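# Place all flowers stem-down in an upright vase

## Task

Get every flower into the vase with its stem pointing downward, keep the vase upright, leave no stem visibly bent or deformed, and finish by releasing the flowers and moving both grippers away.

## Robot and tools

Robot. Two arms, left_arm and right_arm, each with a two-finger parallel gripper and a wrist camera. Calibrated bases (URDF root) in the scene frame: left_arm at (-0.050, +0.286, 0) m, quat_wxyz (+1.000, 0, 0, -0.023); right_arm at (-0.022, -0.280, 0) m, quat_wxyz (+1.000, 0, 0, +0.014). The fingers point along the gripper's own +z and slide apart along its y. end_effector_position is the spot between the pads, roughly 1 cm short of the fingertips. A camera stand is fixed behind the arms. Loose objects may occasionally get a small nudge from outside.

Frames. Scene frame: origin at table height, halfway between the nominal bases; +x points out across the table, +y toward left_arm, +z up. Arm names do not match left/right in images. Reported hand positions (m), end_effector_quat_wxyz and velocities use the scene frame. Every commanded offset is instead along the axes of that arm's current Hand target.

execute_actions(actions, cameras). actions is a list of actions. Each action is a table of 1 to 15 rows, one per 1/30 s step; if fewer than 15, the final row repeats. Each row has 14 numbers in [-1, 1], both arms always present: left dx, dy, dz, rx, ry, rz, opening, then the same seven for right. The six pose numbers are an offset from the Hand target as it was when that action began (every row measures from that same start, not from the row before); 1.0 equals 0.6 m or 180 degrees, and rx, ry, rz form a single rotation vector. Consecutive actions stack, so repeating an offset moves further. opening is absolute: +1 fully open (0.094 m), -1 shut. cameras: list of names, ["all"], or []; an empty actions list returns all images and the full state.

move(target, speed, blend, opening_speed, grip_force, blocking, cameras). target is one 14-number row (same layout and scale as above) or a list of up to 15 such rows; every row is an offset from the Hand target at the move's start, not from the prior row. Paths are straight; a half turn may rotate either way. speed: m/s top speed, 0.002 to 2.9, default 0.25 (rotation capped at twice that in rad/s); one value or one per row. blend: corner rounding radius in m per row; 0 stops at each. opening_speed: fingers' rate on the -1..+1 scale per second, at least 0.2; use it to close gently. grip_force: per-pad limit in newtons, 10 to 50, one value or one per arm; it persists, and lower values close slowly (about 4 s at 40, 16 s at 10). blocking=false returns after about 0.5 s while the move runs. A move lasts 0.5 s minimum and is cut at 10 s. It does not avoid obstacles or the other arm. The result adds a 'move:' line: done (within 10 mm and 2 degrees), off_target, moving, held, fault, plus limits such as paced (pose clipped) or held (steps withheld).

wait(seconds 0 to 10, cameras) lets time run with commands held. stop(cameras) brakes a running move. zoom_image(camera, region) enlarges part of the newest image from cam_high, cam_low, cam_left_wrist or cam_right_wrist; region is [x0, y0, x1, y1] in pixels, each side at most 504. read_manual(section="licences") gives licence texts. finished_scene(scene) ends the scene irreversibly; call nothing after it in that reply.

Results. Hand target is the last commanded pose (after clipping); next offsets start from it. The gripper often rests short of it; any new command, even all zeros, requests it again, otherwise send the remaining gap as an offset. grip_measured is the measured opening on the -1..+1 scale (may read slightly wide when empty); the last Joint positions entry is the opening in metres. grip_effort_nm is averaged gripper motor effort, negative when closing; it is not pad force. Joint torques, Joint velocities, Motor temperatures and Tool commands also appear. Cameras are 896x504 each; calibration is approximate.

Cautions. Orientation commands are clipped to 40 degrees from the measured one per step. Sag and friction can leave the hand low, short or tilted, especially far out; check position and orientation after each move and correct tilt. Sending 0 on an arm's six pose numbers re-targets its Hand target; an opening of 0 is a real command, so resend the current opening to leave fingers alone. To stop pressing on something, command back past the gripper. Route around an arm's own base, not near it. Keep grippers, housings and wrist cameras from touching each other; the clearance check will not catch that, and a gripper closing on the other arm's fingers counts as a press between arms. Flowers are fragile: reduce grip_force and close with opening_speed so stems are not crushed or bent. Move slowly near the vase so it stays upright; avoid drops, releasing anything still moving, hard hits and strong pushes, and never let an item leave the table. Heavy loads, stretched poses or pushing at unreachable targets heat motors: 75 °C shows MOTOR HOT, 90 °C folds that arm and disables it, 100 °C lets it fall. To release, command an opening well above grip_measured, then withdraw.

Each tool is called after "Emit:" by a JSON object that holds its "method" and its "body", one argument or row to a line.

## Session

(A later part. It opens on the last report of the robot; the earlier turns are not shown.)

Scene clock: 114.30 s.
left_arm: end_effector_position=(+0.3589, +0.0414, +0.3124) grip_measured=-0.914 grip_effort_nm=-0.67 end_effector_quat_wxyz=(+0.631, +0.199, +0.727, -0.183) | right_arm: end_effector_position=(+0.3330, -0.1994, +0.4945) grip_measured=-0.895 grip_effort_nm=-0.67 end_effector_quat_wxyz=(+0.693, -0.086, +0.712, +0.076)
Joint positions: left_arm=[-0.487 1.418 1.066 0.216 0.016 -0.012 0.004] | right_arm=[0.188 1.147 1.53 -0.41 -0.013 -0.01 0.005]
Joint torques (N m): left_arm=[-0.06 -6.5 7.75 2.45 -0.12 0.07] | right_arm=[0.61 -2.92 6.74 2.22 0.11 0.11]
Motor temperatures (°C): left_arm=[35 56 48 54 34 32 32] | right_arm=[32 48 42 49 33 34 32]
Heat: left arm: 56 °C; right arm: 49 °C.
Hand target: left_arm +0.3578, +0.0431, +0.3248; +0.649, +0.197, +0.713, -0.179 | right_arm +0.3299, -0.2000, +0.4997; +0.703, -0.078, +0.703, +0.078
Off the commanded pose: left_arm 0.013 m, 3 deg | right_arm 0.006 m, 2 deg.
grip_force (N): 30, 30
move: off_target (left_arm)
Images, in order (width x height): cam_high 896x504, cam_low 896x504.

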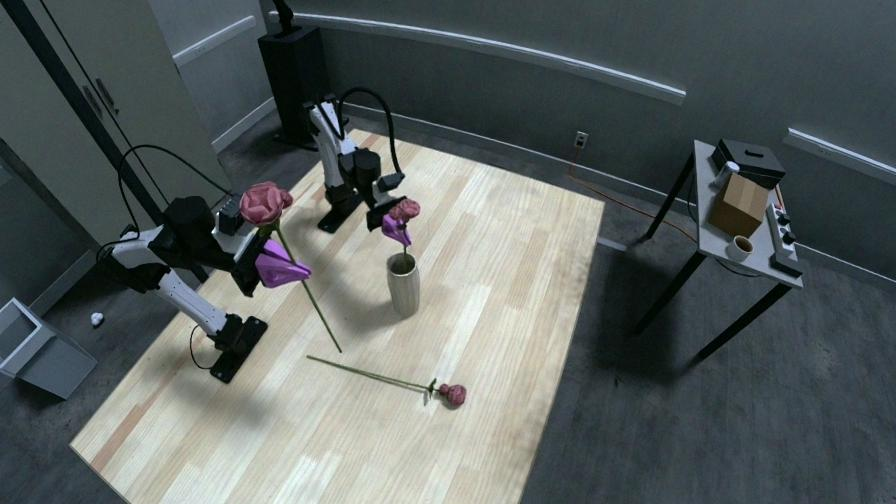

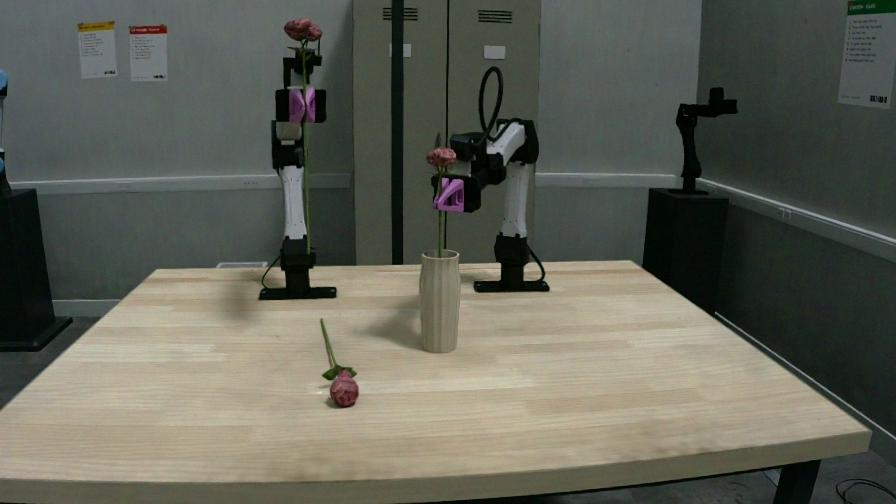

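Emit:
{"method": "move", "body": {
  "target": [
    [0.02,0,-0.022,0,-0.042,0,-1,0,0,0,0,0,0,-1],
    [0.02,0,-0.022,0,-0.042,0,-0.4,0,0,0,0,0,0,-1],
    [0.02,0,-0.25,0,-0.042,0,-0.4,0,0,0,0,0,0,-1]
  ],
  "speed": [0.1,0.1,0.25],
  "cameras": ["cam_high","cam_low"]
}}

Emit:
{"method": "zoom_image", "body": {
  "camera": "cam_high",
  "region": [340, 150, 480, 330]
}}

Emit:
{"method": "zoom_image", "body": {
  "camera": "cam_low",
  "region": [380, 120, 520, 370]
}}

Scene clock: 122.53 s.
left_arm: end_effector_position=(+0.2274, +0.1193, +0.3278) grip_measured=-0.402 grip_effort_nm=0.09 end_effector_quat_wxyz=(+0.692, +0.184, +0.669, -0.198) | right_arm: end_effector_position=(+0.3330, -0.1994, +0.4945) grip_measured=-0.895 grip_effort_nm=-0.67 end_effector_quat_wxyz=(+0.693, -0.086, +0.712, +0.076)
Joint positions: left_arm=[-0.487 0.739 0.608 0.168 0.014 -0.012 0.028] | right_arm=[0.188 1.147 1.53 -0.41 -0.013 -0.01 0.005]
Joint torques (N m): left_arm=[0.43 -0.7 7.71 2.03 0.02 0.05] | right_arm=[0.59 -2.92 6.74 2.22 0.11 0.1]
Motor temperatures (°C): left_arm=[35 54 48 55 34 32 32] | right_arm=[32 46 41 50 33 34 32]
Heat: left arm: 55 °C; right arm: 50 °C.
Hand target: left_arm +0.2286, +0.1203, +0.3268; +0.695, +0.185, +0.668, -0.192 | right_arm +0.3299, -0.2000, +0.4997; +0.703, -0.078, +0.703, +0.078
Off the commanded pose: left_arm 0.002 m, 1 deg | right_arm 0.006 m, 2 deg.
grip_force (N): 30, 30
move: done; target 2's new opening was sent with left_arm's hand 0.011 m and 2 deg from that target
Images, in order (width x height): cam_high 896x504, cam_low 896x504.

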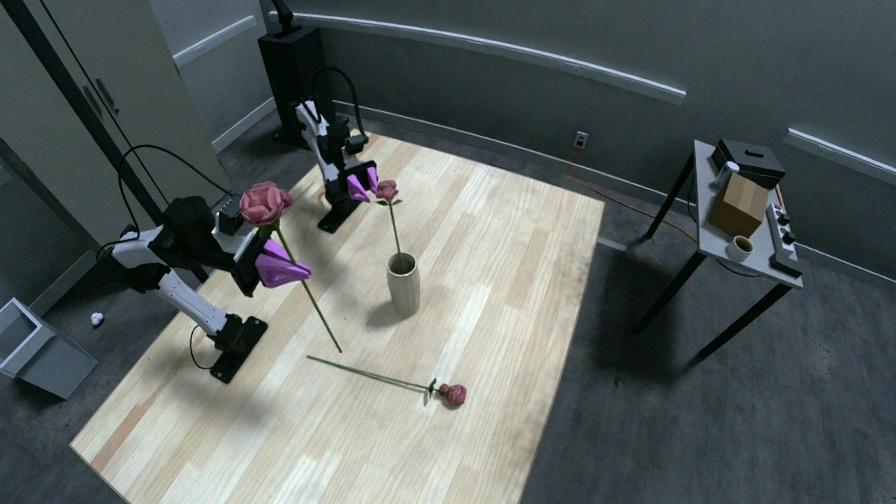

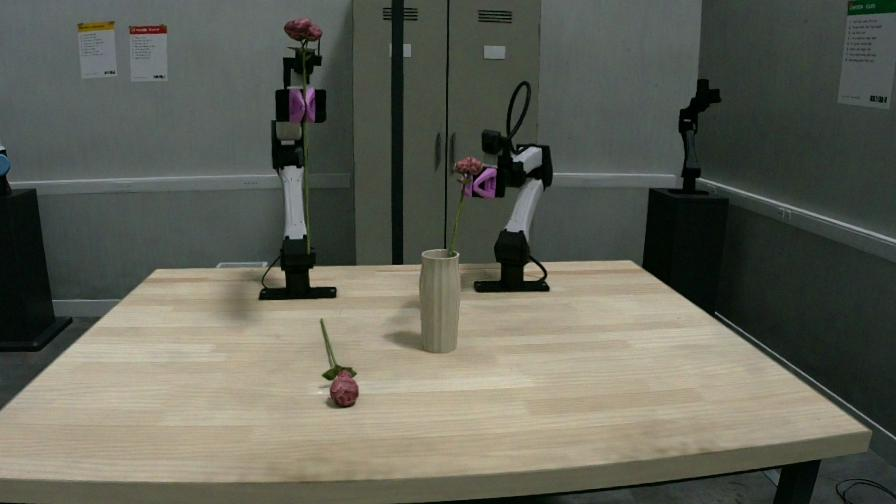

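Scaled by 2.800 from the camera's 896x504 image, which has a finer 1280x720 frame.

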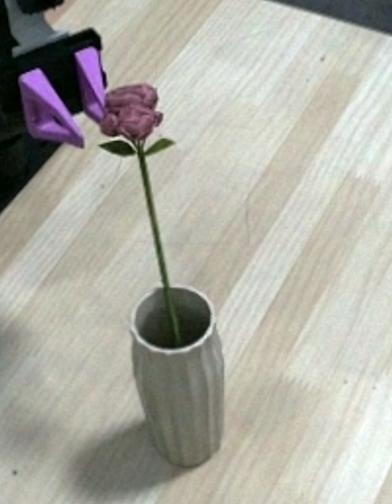

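Scaled by 2.016 from the camera's 896x504 image, which has a finer 1280x720 frame.

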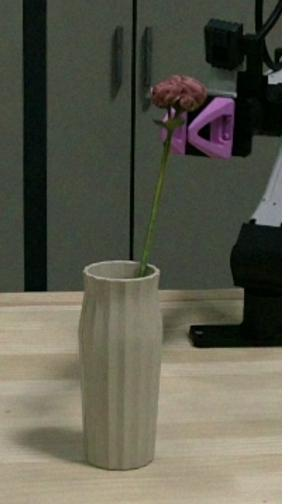

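Emit:
{"method": "move", "body": {
  "target": [0,0,-0.1,0,0,0,-0.4,-0.0333,0.3789,0.1375,-0.0953,0.0358,-0.0054,-1],
  "speed": 0.2,
  "cameras": ["all"]
}}

Emit:
{"method": "zoom_image", "body": {
  "camera": "cam_high",
  "region": [340, 90, 480, 330]
}}

Emit:
{"method": "zoom_image", "body": {
  "camera": "cam_low",
  "region": [380, 20, 520, 370]
}}

Scene clock: 138.47 s.
left_arm: end_effector_position=(+0.1764, +0.1494, +0.3255) grip_measured=-0.402 grip_effort_nm=0.10 end_effector_quat_wxyz=(+0.692, +0.184, +0.670, -0.198) | right_arm: end_effector_position=(+0.3603, +0.0413, +0.5095) grip_measured=-0.895 grip_effort_nm=-0.67 end_effector_quat_wxyz=(+0.636, -0.204, +0.725, +0.168)
Joint positions: left_arm=[-0.487 0.439 0.568 -0.094 0.014 -0.012 0.028] | right_arm=[0.756 1.769 2.275 -0.646 0.25 0.018 0.005]
Joint torques (N m): left_arm=[0.79 0.58 7.05 2.04 0 0.03] | right_arm=[0.27 -5.67 11.11 1.96 0.15 0.11]
Motor temperatures (°C): left_arm=[35 51 48 55 34 32 31] | right_arm=[32 45 41 51 33 34 32]
Heat: left arm: 55 °C; right arm: 51 °C.
Hand target: left_arm +0.1772, +0.1510, +0.3244; +0.695, +0.185, +0.668, -0.192 | right_arm +0.3602, +0.0399, +0.5198; +0.644, -0.192, +0.721, +0.172
Off the commanded pose: left_arm 0.002 m, 1 deg | right_arm 0.010 m, 2 deg.
grip_force (N): 30, 30
move: done
camera_calibration:
cam_left_wrist: T_world_to_cam=[[-0.569962, -0.81583, 0.0977955, 0.184872], [-0.358649, 0.139929, -0.922925, 0.379097], [0.739266, -0.561107, -0.372351, 0.193984], [0, 0, 0, 1]] pos_world=[0.0979271, 0.206623, 0.404029]
cam_right_wrist: T_world_to_cam=[[0.490814, -0.867762, 0.0780465, -0.180759], [-0.438492, -0.323431, -0.838521, 0.63108], [0.752879, 0.377334, -0.539251, 0.106111], [0, 0, 0, 1]] pos_world=[0.285554, 0.00721648, 0.600502]

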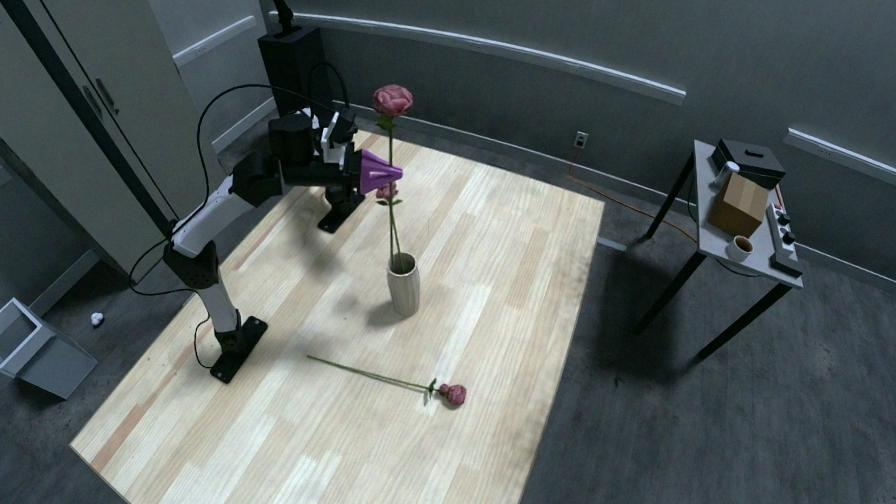

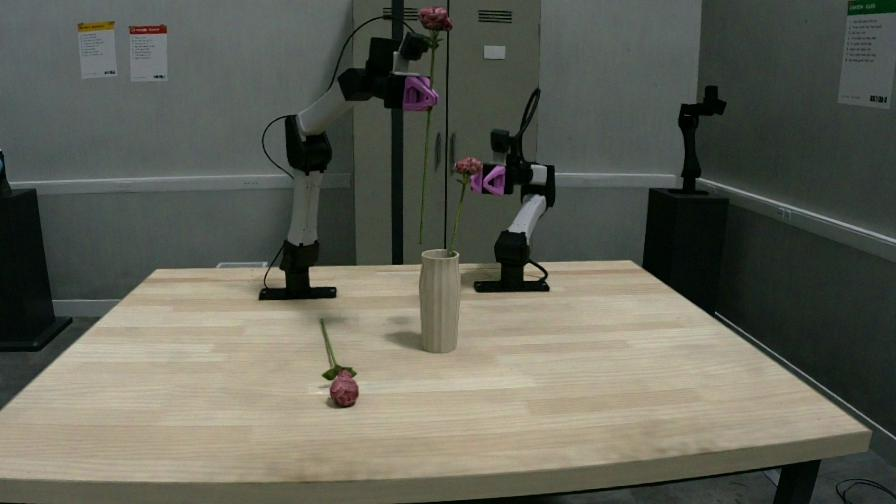

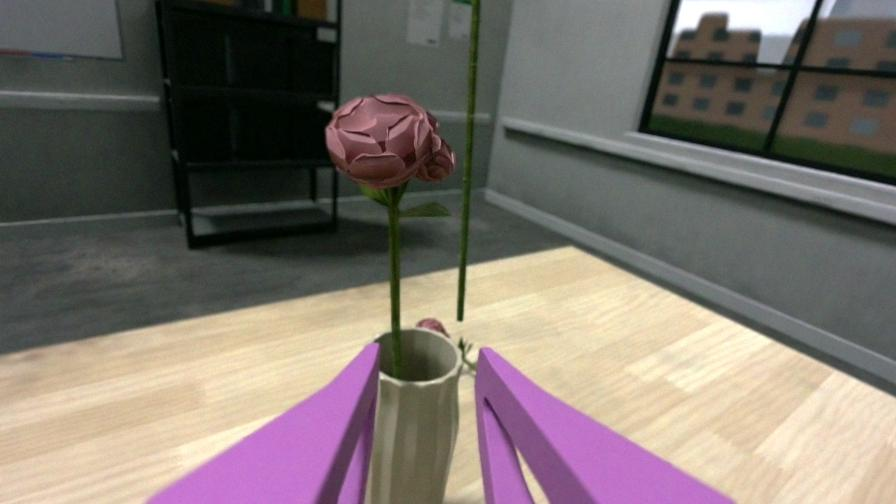

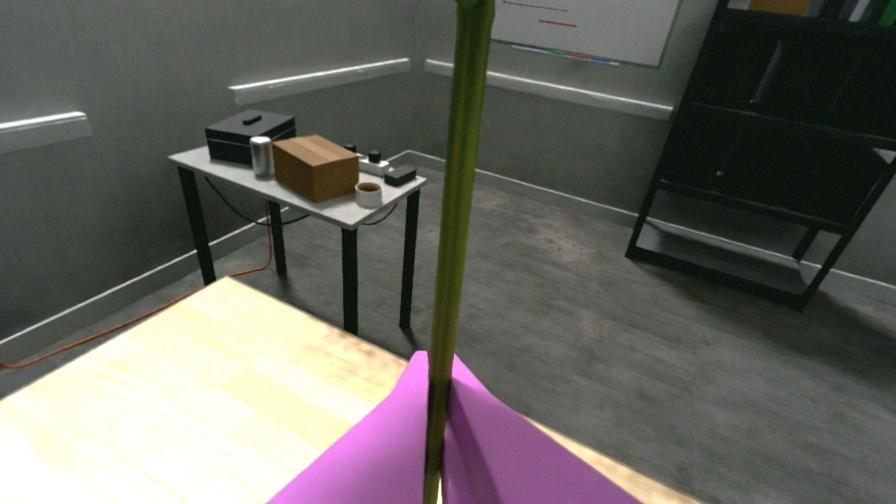

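Scaled by 2.100 from the camera's 896x504 image, which has a finer 1280x720 frame.

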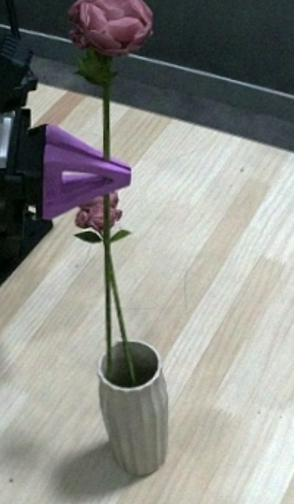

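Scaled by 1.440 from the camera's 896x504 image, which has a finer 1280x720 frame.

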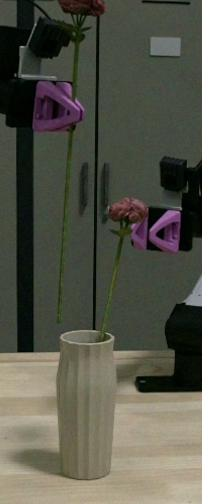

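Emit:
{"method": "move", "body": {
  "target": [0,0,0,0,0,0,-0.4,-0.001,0.0307,0.0118,0,-0.033,0,-1],
  "speed": 0.1,
  "cameras": ["cam_high","cam_low","cam_left_wrist"]
}}

Emit:
{"method": "zoom_image", "body": {
  "camera": "cam_high",
  "region": [340, 90, 480, 330]
}}

Emit:
{"method": "zoom_image", "body": {
  "camera": "cam_low",
  "region": [380, 20, 520, 370]
}}

Scene clock: 146.47 s.
left_arm: end_effector_position=(+0.1764, +0.1494, +0.3255) grip_measured=-0.402 grip_effort_nm=0.09 end_effector_quat_wxyz=(+0.692, +0.184, +0.670, -0.198) | right_arm: end_effector_position=(+0.3673, +0.0694, +0.4973) grip_measured=-0.895 grip_effort_nm=-0.67 end_effector_quat_wxyz=(+0.660, -0.193, +0.704, +0.177)
Joint positions: left_arm=[-0.487 0.439 0.568 -0.094 0.014 -0.012 0.028] | right_arm=[0.801 1.769 2.125 -0.424 0.3 0.015 0.005]
Joint torques (N m): left_arm=[0.8 0.46 6.82 2.07 -0.02 0.05] | right_arm=[0.54 -10.06 7.36 2.2 0.13 -0.11]
Motor temperatures (°C): left_arm=[35 49 48 56 34 32 31] | right_arm=[32 45 42 50 33 34 32]
Heat: left arm: 56 °C; right arm: 50 °C.
Hand target: left_arm +0.1772, +0.1510, +0.3244; +0.695, +0.185, +0.668, -0.192 | right_arm +0.3571, +0.0594, +0.5197; +0.680, -0.183, +0.686, +0.182
Off the commanded pose: left_arm 0.002 m, 1 deg | right_arm 0.026 m, 3 deg.
grip_force (N): 30, 30
move: off_target (right_arm)
camera_calibration:
cam_left_wrist: T_world_to_cam=[[-0.569962, -0.81583, 0.0977955, 0.184872], [-0.358649, 0.139929, -0.922925, 0.379097], [0.739266, -0.561107, -0.372351, 0.193984], [0, 0, 0, 1]] pos_world=[0.0979271, 0.206623, 0.404029]
Images, in order (width x height): cam_high 896x504, cam_low 896x504, cam_left_wrist 896x504.

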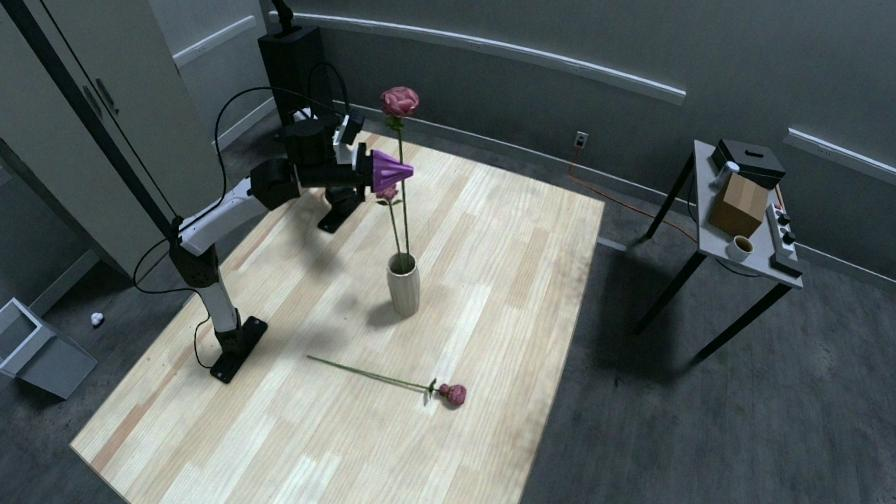

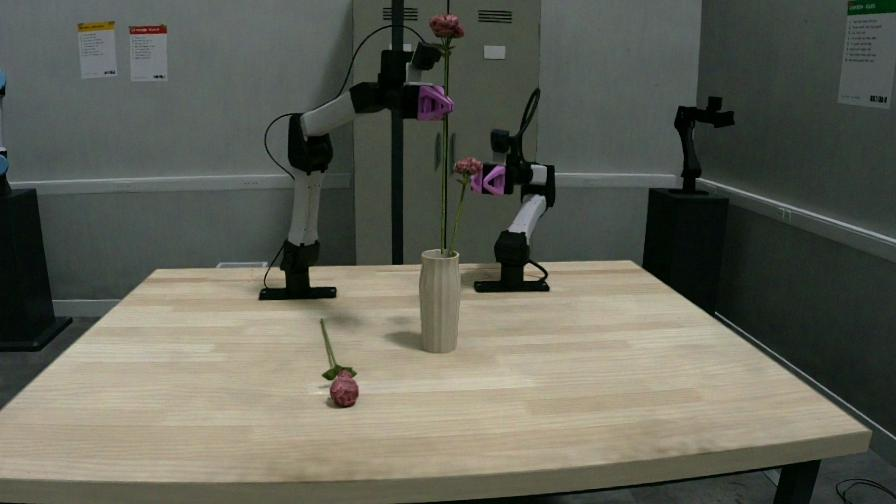

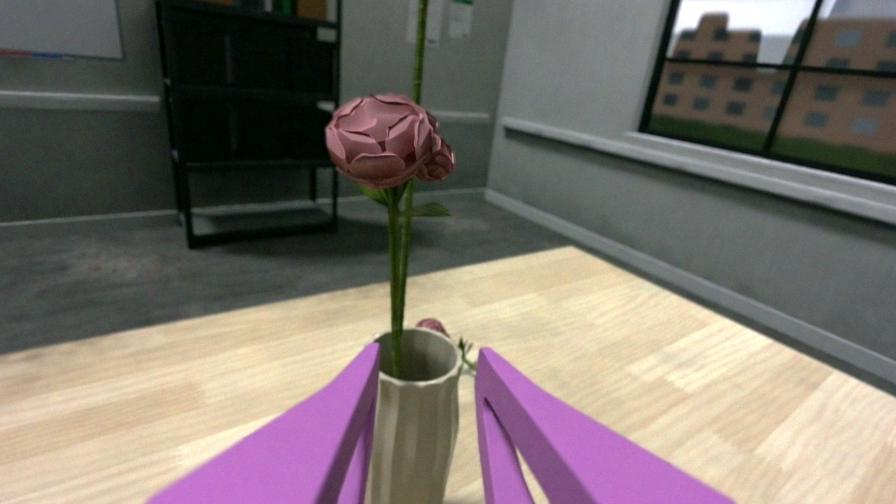

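Scaled by 2.100 from the camera's 896x504 image, which has a finer 1280x720 frame.

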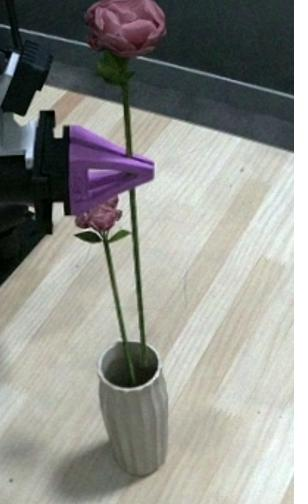

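Scaled by 1.440 from the camera's 896x504 image, which has a finer 1280x720 frame.

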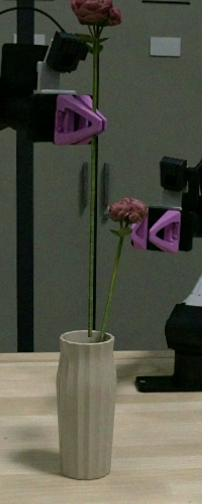

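Emit:
{"method": "move", "body": {
  "target": [0,0,0,0,0,0,-0.4,0.3078,0.0038,-0.009,0,0,0,-1],
  "speed": 0.15,
  "cameras": ["cam_high","cam_low","cam_left_wrist"]
}}

Emit:
{"method": "zoom_image", "body": {
  "camera": "cam_high",
  "region": [340, 90, 480, 330]
}}

Emit:
{"method": "zoom_image", "body": {
  "camera": "cam_low",
  "region": [380, 20, 520, 370]
}}

Scene clock: 153.57 s.
left_arm: end_effector_position=(+0.1764, +0.1494, +0.3255) grip_measured=-0.402 grip_effort_nm=0.09 end_effector_quat_wxyz=(+0.692, +0.184, +0.670, -0.198) | right_arm: end_effector_position=(+0.3554, +0.0617, +0.3185) grip_measured=-0.895 grip_effort_nm=-0.67 end_effector_quat_wxyz=(+0.663, -0.191, +0.701, +0.178)
Joint positions: left_arm=[-0.487 0.439 0.568 -0.094 0.014 -0.012 0.028] | right_arm=[0.812 1.567 1.148 0.359 0.313 0.014 0.005]
Joint torques (N m): left_arm=[0.57 0.73 6.98 2.04 0.02 0.06] | right_arm=[0.68 -8.46 8.46 2.21 0.12 -0.11]
Motor temperatures (°C): left_arm=[35 49 47 57 34 32 31] | right_arm=[32 47 42 50 33 34 32]
Heat: left arm: 57 °C; right arm: 50 °C.
Hand target: left_arm +0.1772, +0.1510, +0.3244; +0.695, +0.185, +0.668, -0.192 | right_arm +0.3499, +0.0578, +0.3350; +0.680, -0.183, +0.686, +0.182
Off the commanded pose: left_arm 0.002 m, 1 deg | right_arm 0.018 m, 3 deg.
grip_force (N): 30, 30
move: off_target (right_arm)
camera_calibration:
cam_left_wrist: T_world_to_cam=[[-0.569962, -0.81583, 0.0977955, 0.184872], [-0.358649, 0.139929, -0.922925, 0.379097], [0.739266, -0.561107, -0.372351, 0.193984], [0, 0, 0, 1]] pos_world=[0.0979271, 0.206623, 0.404029]
Images, in order (width x height): cam_high 896x504, cam_low 896x504, cam_left_wrist 896x504.

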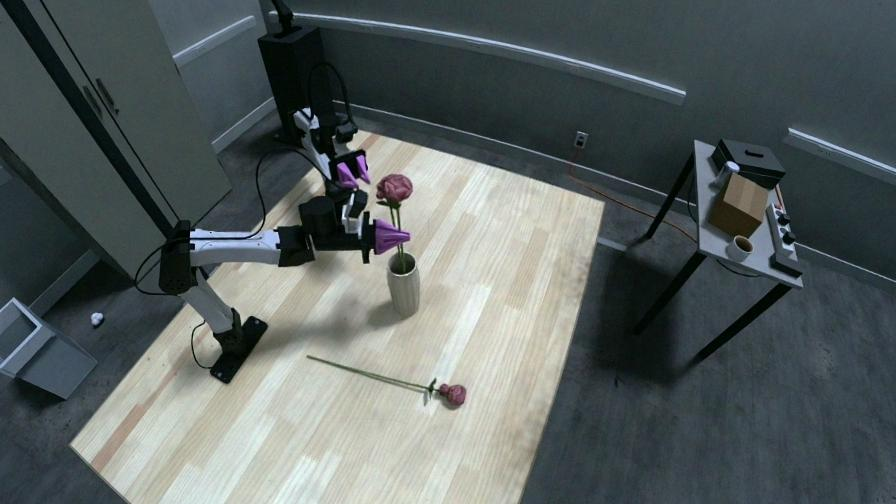

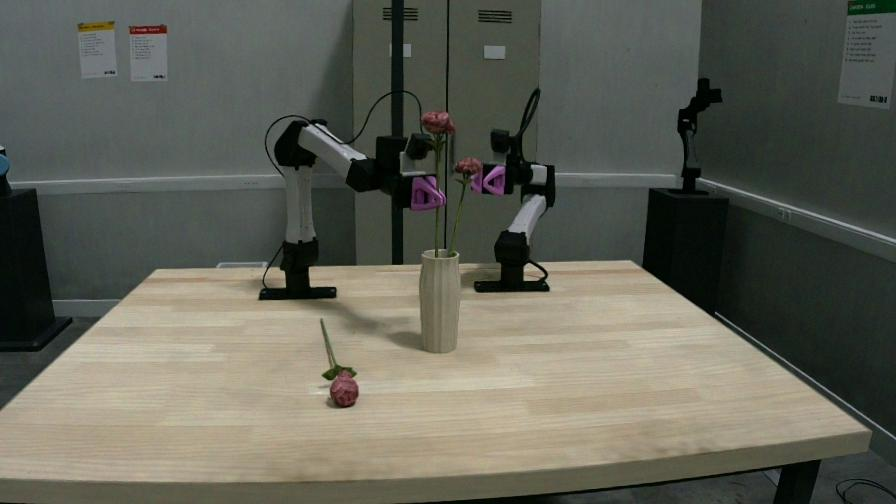

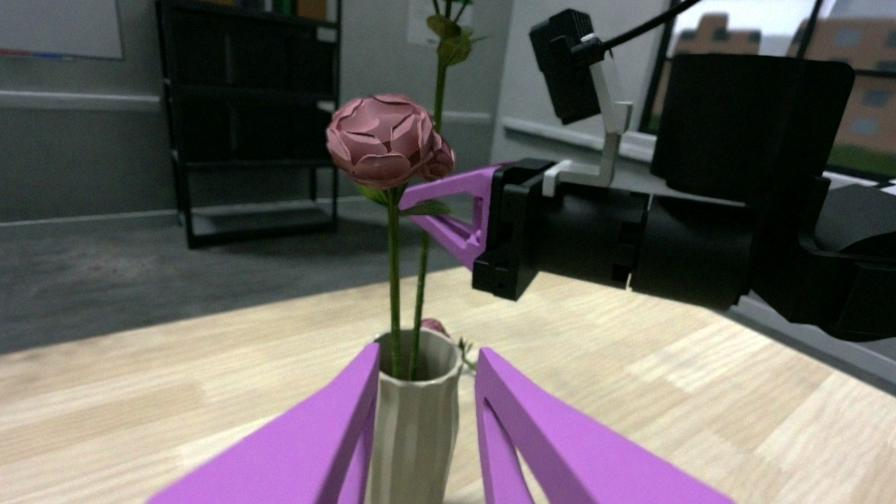

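Scaled by 2.100 from the camera's 896x504 image, which has a finer 1280x720 frame.

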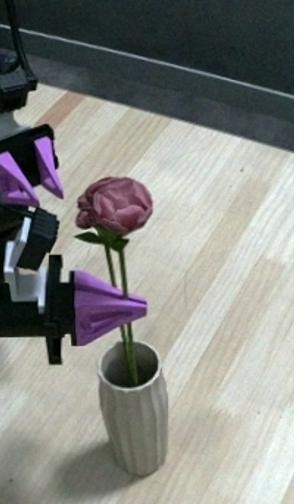

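Scaled by 1.440 from the camera's 896x504 image, which has a finer 1280x720 frame.

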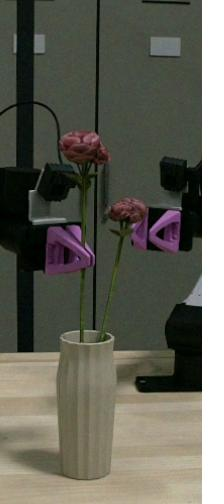

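Emit:
{"method": "move", "body": {
  "target": [
    [0,0,0,0,0,0,-0.4,0.022,0,0.03,0,0.0444,0,-1],
    [0,0,0,0,0,0,-0.4,0.022,0,0.03,0,0.0444,0,-0.4],
    [0,0,0,0,0,0,-0.4,0.022,0,-0.27,0,0.0444,0,-0.4]
  ],
  "speed": [0.1,0.1,0.25],
  "cameras": ["cam_high","cam_low","cam_left_wrist"]
}}

Emit:
{"method": "zoom_image", "body": {
  "camera": "cam_high",
  "region": [340, 90, 480, 330]
}}

Emit:
{"method": "zoom_image", "body": {
  "camera": "cam_low",
  "region": [380, 20, 520, 370]
}}

Scene clock: 162.77 s.
left_arm: end_effector_position=(+0.1764, +0.1494, +0.3255) grip_measured=-0.402 grip_effort_nm=0.09 end_effector_quat_wxyz=(+0.692, +0.184, +0.670, -0.198) | right_arm: end_effector_position=(+0.2104, -0.0213, +0.3316) grip_measured=-0.402 grip_effort_nm=0.09 end_effector_quat_wxyz=(+0.635, -0.197, +0.726, +0.173)
Joint positions: left_arm=[-0.487 0.439 0.568 -0.094 0.014 -0.012 0.028] | right_arm=[1.087 0.958 0.865 -0.066 0.578 0.088 0.028]
Joint torques (N m): left_arm=[0.5 0.35 7.08 2.07 -0.03 -0.01] | right_arm=[0.61 -1.76 7.46 1.81 0.2 0.12]
Motor temperatures (°C): left_arm=[35 48 47 57 34 32 31] | right_arm=[32 47 43 49 33 34 32]
Heat: left arm: 57 °C; right arm: 49 °C.
Hand target: left_arm +0.1772, +0.1510, +0.3245; +0.695, +0.185, +0.668, -0.192 | right_arm +0.2094, -0.0230, +0.3233; +0.631, -0.195, +0.732, +0.168
Off the commanded pose: left_arm 0.002 m, 1 deg | right_arm 0.009 m, 1 deg.
grip_force (N): 30, 30
move: done; target 2's new opening was sent with right_arm's hand 0.016 m and 2 deg from that target
camera_calibration:
cam_left_wrist: T_world_to_cam=[[-0.569962, -0.81583, 0.0977955, 0.184872], [-0.358649, 0.139929, -0.922925, 0.379097], [0.739266, -0.561107, -0.372351, 0.193984], [0, 0, 0, 1]] pos_world=[0.0979271, 0.206623, 0.404029]
Images, in order (width x height): cam_high 896x504, cam_low 896x504, cam_left_wrist 896x504.

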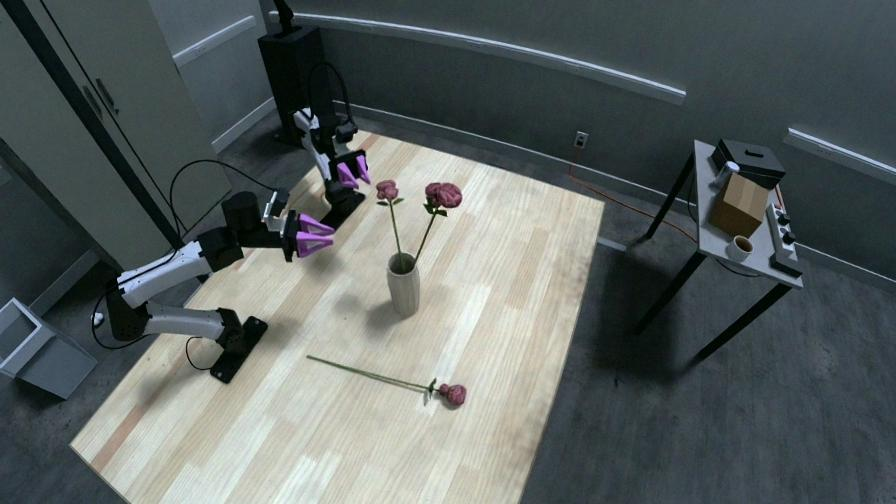

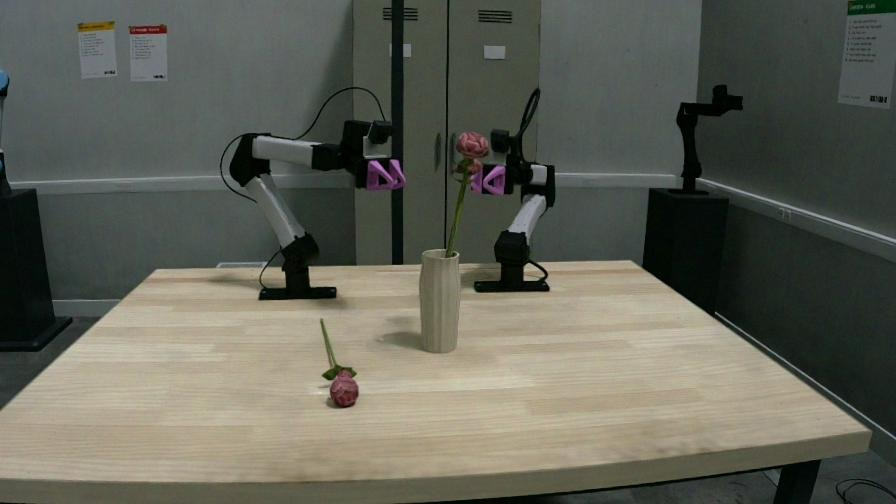

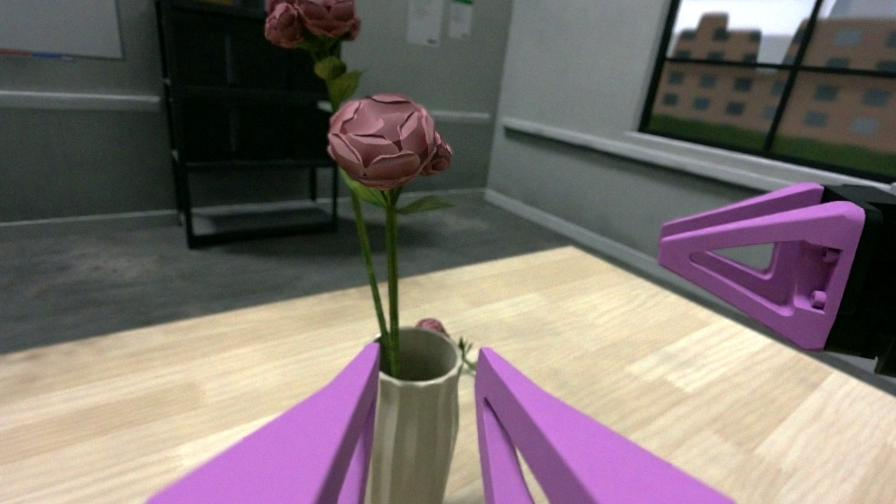

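Scaled by 2.100 from the camera's 896x504 image, which has a finer 1280x720 frame.

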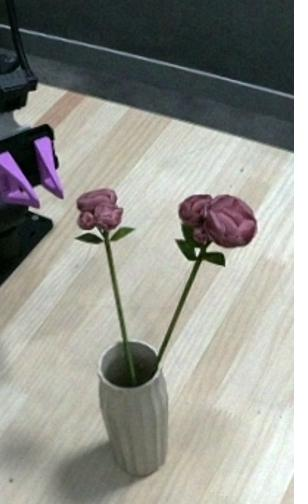

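Scaled by 1.440 from the camera's 896x504 image, which has a finer 1280x720 frame.

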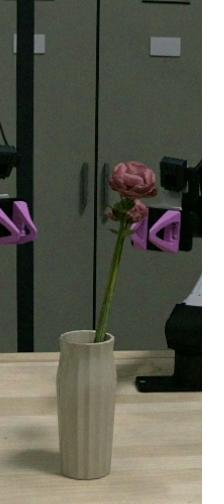

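Emit:
{"method": "move", "body": {
  "target": [0,0,0,0,0,0,-0.4,0.3672,-0.3593,0.2885,0.0767,0.4484,0.0891,0],
  "speed": 0.3,
  "cameras": ["cam_high","cam_right_wrist"]
}}

Scene clock: 169.60 s.
left_arm: end_effector_position=(+0.1764, +0.1494, +0.3255) grip_measured=-0.402 grip_effort_nm=0.09 end_effector_quat_wxyz=(+0.692, +0.184, +0.670, -0.198) | right_arm: end_effector_position=(+0.4345, -0.1423, +0.0801) grip_measured=-0.002 grip_effort_nm=0.09 end_effector_quat_wxyz=(+0.000, -0.086, +0.996, -0.005)
Joint positions: left_arm=[-0.487 0.439 0.568 -0.094 0.014 -0.012 0.028] | right_arm=[0.268 2.5 2.486 -1.558 0.009 0.123 0.047]
Joint torques (N m): left_arm=[0.5 0.58 6.84 2.14 0 0.03] | right_arm=[-0.18 -10.04 11.02 0.31 -0.13 -0.12]
Motor temperatures (°C): left_arm=[35 47 47 58 34 32 31] | right_arm=[32 47 43 48 33 34 32]
Heat: left arm: 58 °C; right arm: 48 °C.
Hand target: left_arm +0.1772, +0.1510, +0.3245; +0.695, +0.185, +0.668, -0.192 | right_arm +0.4370, -0.1408, +0.0799; +0.000, -0.091, +0.996, +0.000
Off the commanded pose: left_arm 0.002 m, 1 deg | right_arm 0.003 m, 1 deg.
grip_force (N): 30, 30
move: done
camera_calibration:
cam_right_wrist: T_world_to_cam=[[0.229099, -0.972675, 0.037651, -0.240967], [-0.885174, -0.192086, 0.423758, 0.355758], [-0.404946, -0.13041, -0.904993, 0.348113], [0, 0, 0, 1]] pos_world=[0.51108, -0.120649, 0.173357]
Images, in order (width x height): cam_high 896x504, cam_right_wrist 896x504.

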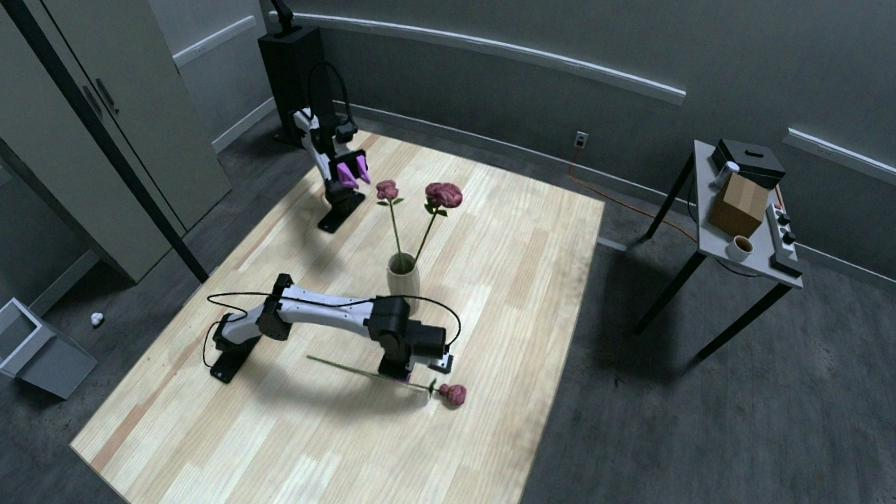

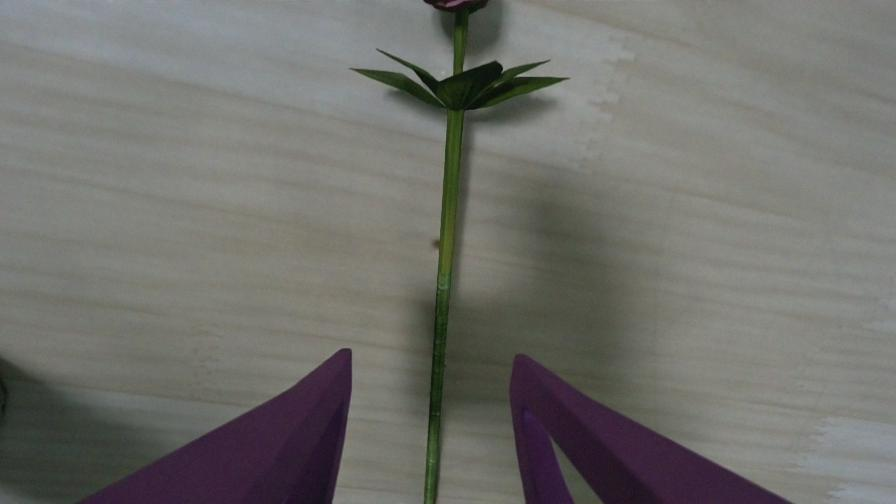

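Emit:
{"method": "move", "body": {
  "target": [
    [0,0,0,0,0,0,-0.4,0,0,0.1315,0,0,0,0],
    [0,0,0,0,0,0,-0.4,0,0,0.1315,0,0,0,-1],
    [0,0,0,0,0,0,-0.4,0,0,-0.0667,0,0,0,-1]
  ],
  "speed": [0.12,0.2,0.25],
  "grip_force": 40,
  "cameras": ["cam_right_wrist"]
}}

Scene clock: 180.10 s.
left_arm: end_effector_position=(+0.1764, +0.1494, +0.3255) grip_measured=-0.402 grip_effort_nm=0.09 end_effector_quat_wxyz=(+0.692, +0.184, +0.670, -0.198) | right_arm: end_effector_position=(+0.4353, -0.1395, +0.0968) grip_measured=-0.889 grip_effort_nm=-0.86 end_effector_quat_wxyz=(+0.015, -0.088, +0.996, +0.007)
Joint positions: left_arm=[-0.487 0.439 0.568 -0.094 0.014 -0.012 0.028] | right_arm=[0.266 2.475 2.508 -1.571 -0.008 0.118 0.005]
Joint torques (N m): left_arm=[0.77 0.59 7.1 2.06 -0.01 0.07] | right_arm=[-0.08 -14.35 9.43 0.37 0.04 -0.07]
Motor temperatures (°C): left_arm=[35 46 47 58 34 32 31] | right_arm=[32 51 44 46 33 34 32]
Heat: left arm: 58 °C; right arm: 51 °C.
Hand target: left_arm +0.1772, +0.1510, +0.3245; +0.695, +0.185, +0.668, -0.192 | right_arm +0.4370, -0.1408, +0.1198; -0.001, -0.091, +0.996, +0.000
Off the commanded pose: left_arm 0.002 m, 1 deg | right_arm 0.023 m, 2 deg.
joint sent to its limit (right arm) — joint 4 (wrist pitch), lower limit. The joint targets are off in orientation, not in position.
grip_force (N): 40, 40
move: off_target (right_arm); target 2's new opening was sent with right_arm's hand 0.013 m and 2 deg from that target
camera_calibration:
cam_right_wrist: T_world_to_cam=[[0.232294, -0.97247, 0.0185, -0.238582], [-0.895624, -0.206443, 0.394003, 0.355404], [-0.379336, -0.108094, -0.918923, 0.357138], [0, 0, 0, 1]] pos_world=[0.509206, -0.120039, 0.192566]
Images, in order (width x height): cam_right_wrist 896x504.

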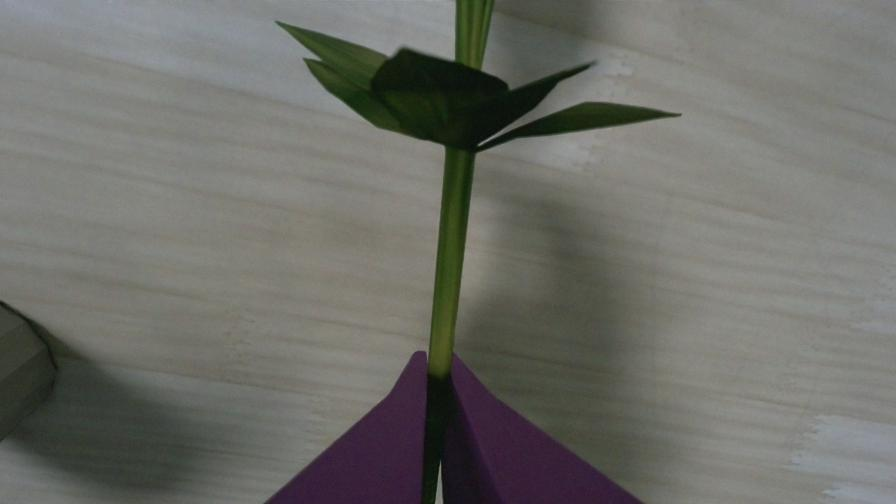

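Emit:
{"method": "move", "body": {
  "target": [
    [0,0,0,0,0,0,-0.4,0.1958,0.105,-0.667,-0.1202,-0.4895,-0.1202,-1],
    [0,0,0,0,0,0,-0.4,0.0825,0.335,-0.667,-0.1202,-0.4895,-0.1202,-1]
  ],
  "speed": [0.35,0.2],
  "blend": [0.03,0],
  "cameras": ["cam_high","cam_low","cam_left_wrist"]
}}

Emit:
{"method": "zoom_image", "body": {
  "camera": "cam_high",
  "region": [340, 90, 480, 330]
}}

Emit:
{"method": "zoom_image", "body": {
  "camera": "cam_low",
  "region": [380, 20, 520, 370]
}}

Scene clock: 185.70 s.
left_arm: end_effector_position=(+0.1764, +0.1494, +0.3255) grip_measured=-0.402 grip_effort_nm=0.09 end_effector_quat_wxyz=(+0.692, +0.184, +0.670, -0.198) | right_arm: end_effector_position=(+0.3522, +0.0494, +0.5030) grip_measured=-0.889 grip_effort_nm=-0.86 end_effector_quat_wxyz=(+0.654, -0.242, +0.680, +0.227)
Joint positions: left_arm=[-0.487 0.439 0.568 -0.094 0.014 -0.012 0.028] | right_arm=[0.717 1.643 1.976 -0.375 0.07 -0.004 0.005]
Joint torques (N m): left_arm=[0.69 0.54 6.95 2.08 0.03 0.09] | right_arm=[0.27 -5.3 12.25 2.08 0.11 0.04]
Motor temperatures (°C): left_arm=[35 46 47 59 34 32 31] | right_arm=[32 52 45 47 33 34 32]
Heat: left arm: 59 °C; right arm: 52 °C.
Hand target: left_arm +0.1772, +0.1510, +0.3245; +0.695, +0.185, +0.668, -0.192 | right_arm +0.3522, +0.0481, +0.5200; +0.668, -0.231, +0.669, +0.231
Off the commanded pose: left_arm 0.002 m, 1 deg | right_arm 0.017 m, 2 deg.
grip_force (N): 40, 40
move: off_target (right_arm)
camera_calibration:
cam_left_wrist: T_world_to_cam=[[-0.569962, -0.81583, 0.0977955, 0.184872], [-0.358649, 0.139929, -0.922925, 0.379097], [0.739266, -0.561107, -0.372351, 0.193984], [0, 0, 0, 1]] pos_world=[0.0979271, 0.206623, 0.404029]
Images, in order (width x height): cam_high 896x504, cam_low 896x504, cam_left_wrist 896x504.

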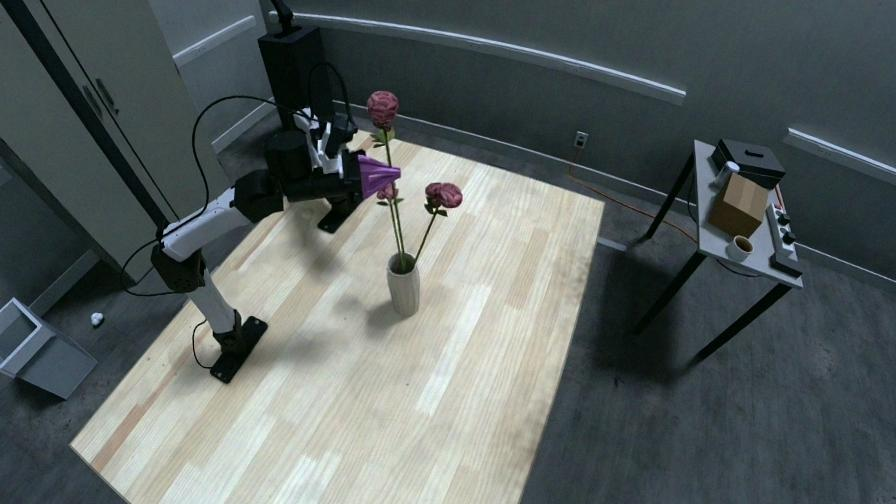

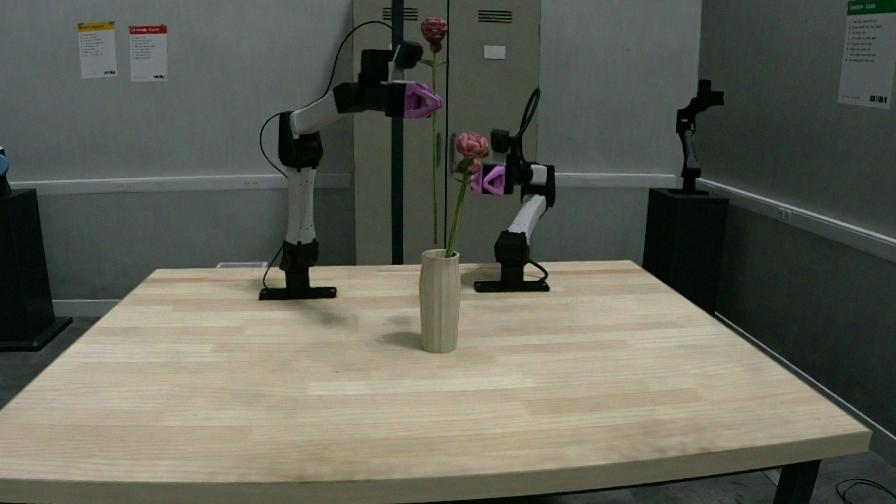

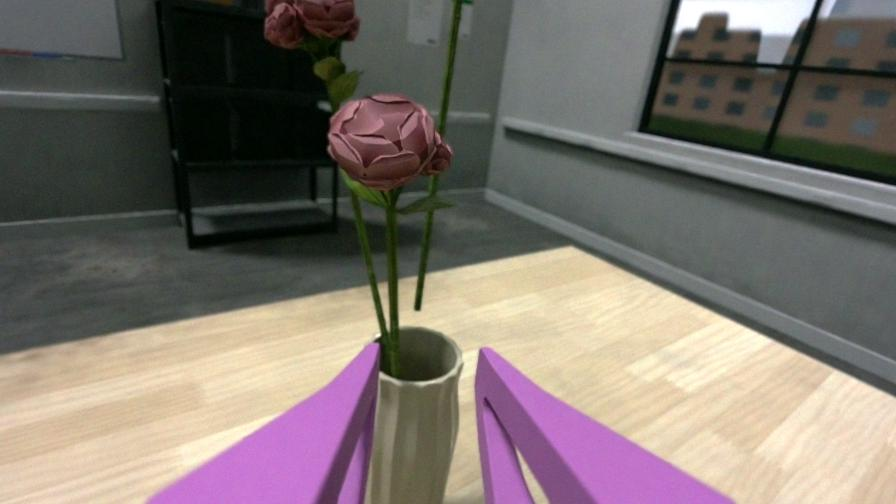

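Scaled by 2.100 from the camera's 896x504 image, which has a finer 1280x720 frame.

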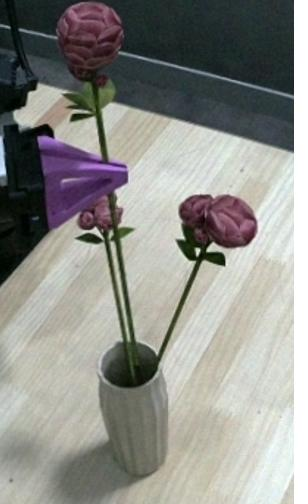

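Scaled by 1.440 from the camera's 896x504 image, which has a finer 1280x720 frame.

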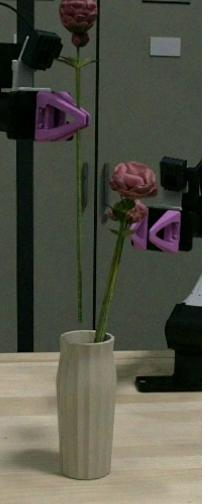

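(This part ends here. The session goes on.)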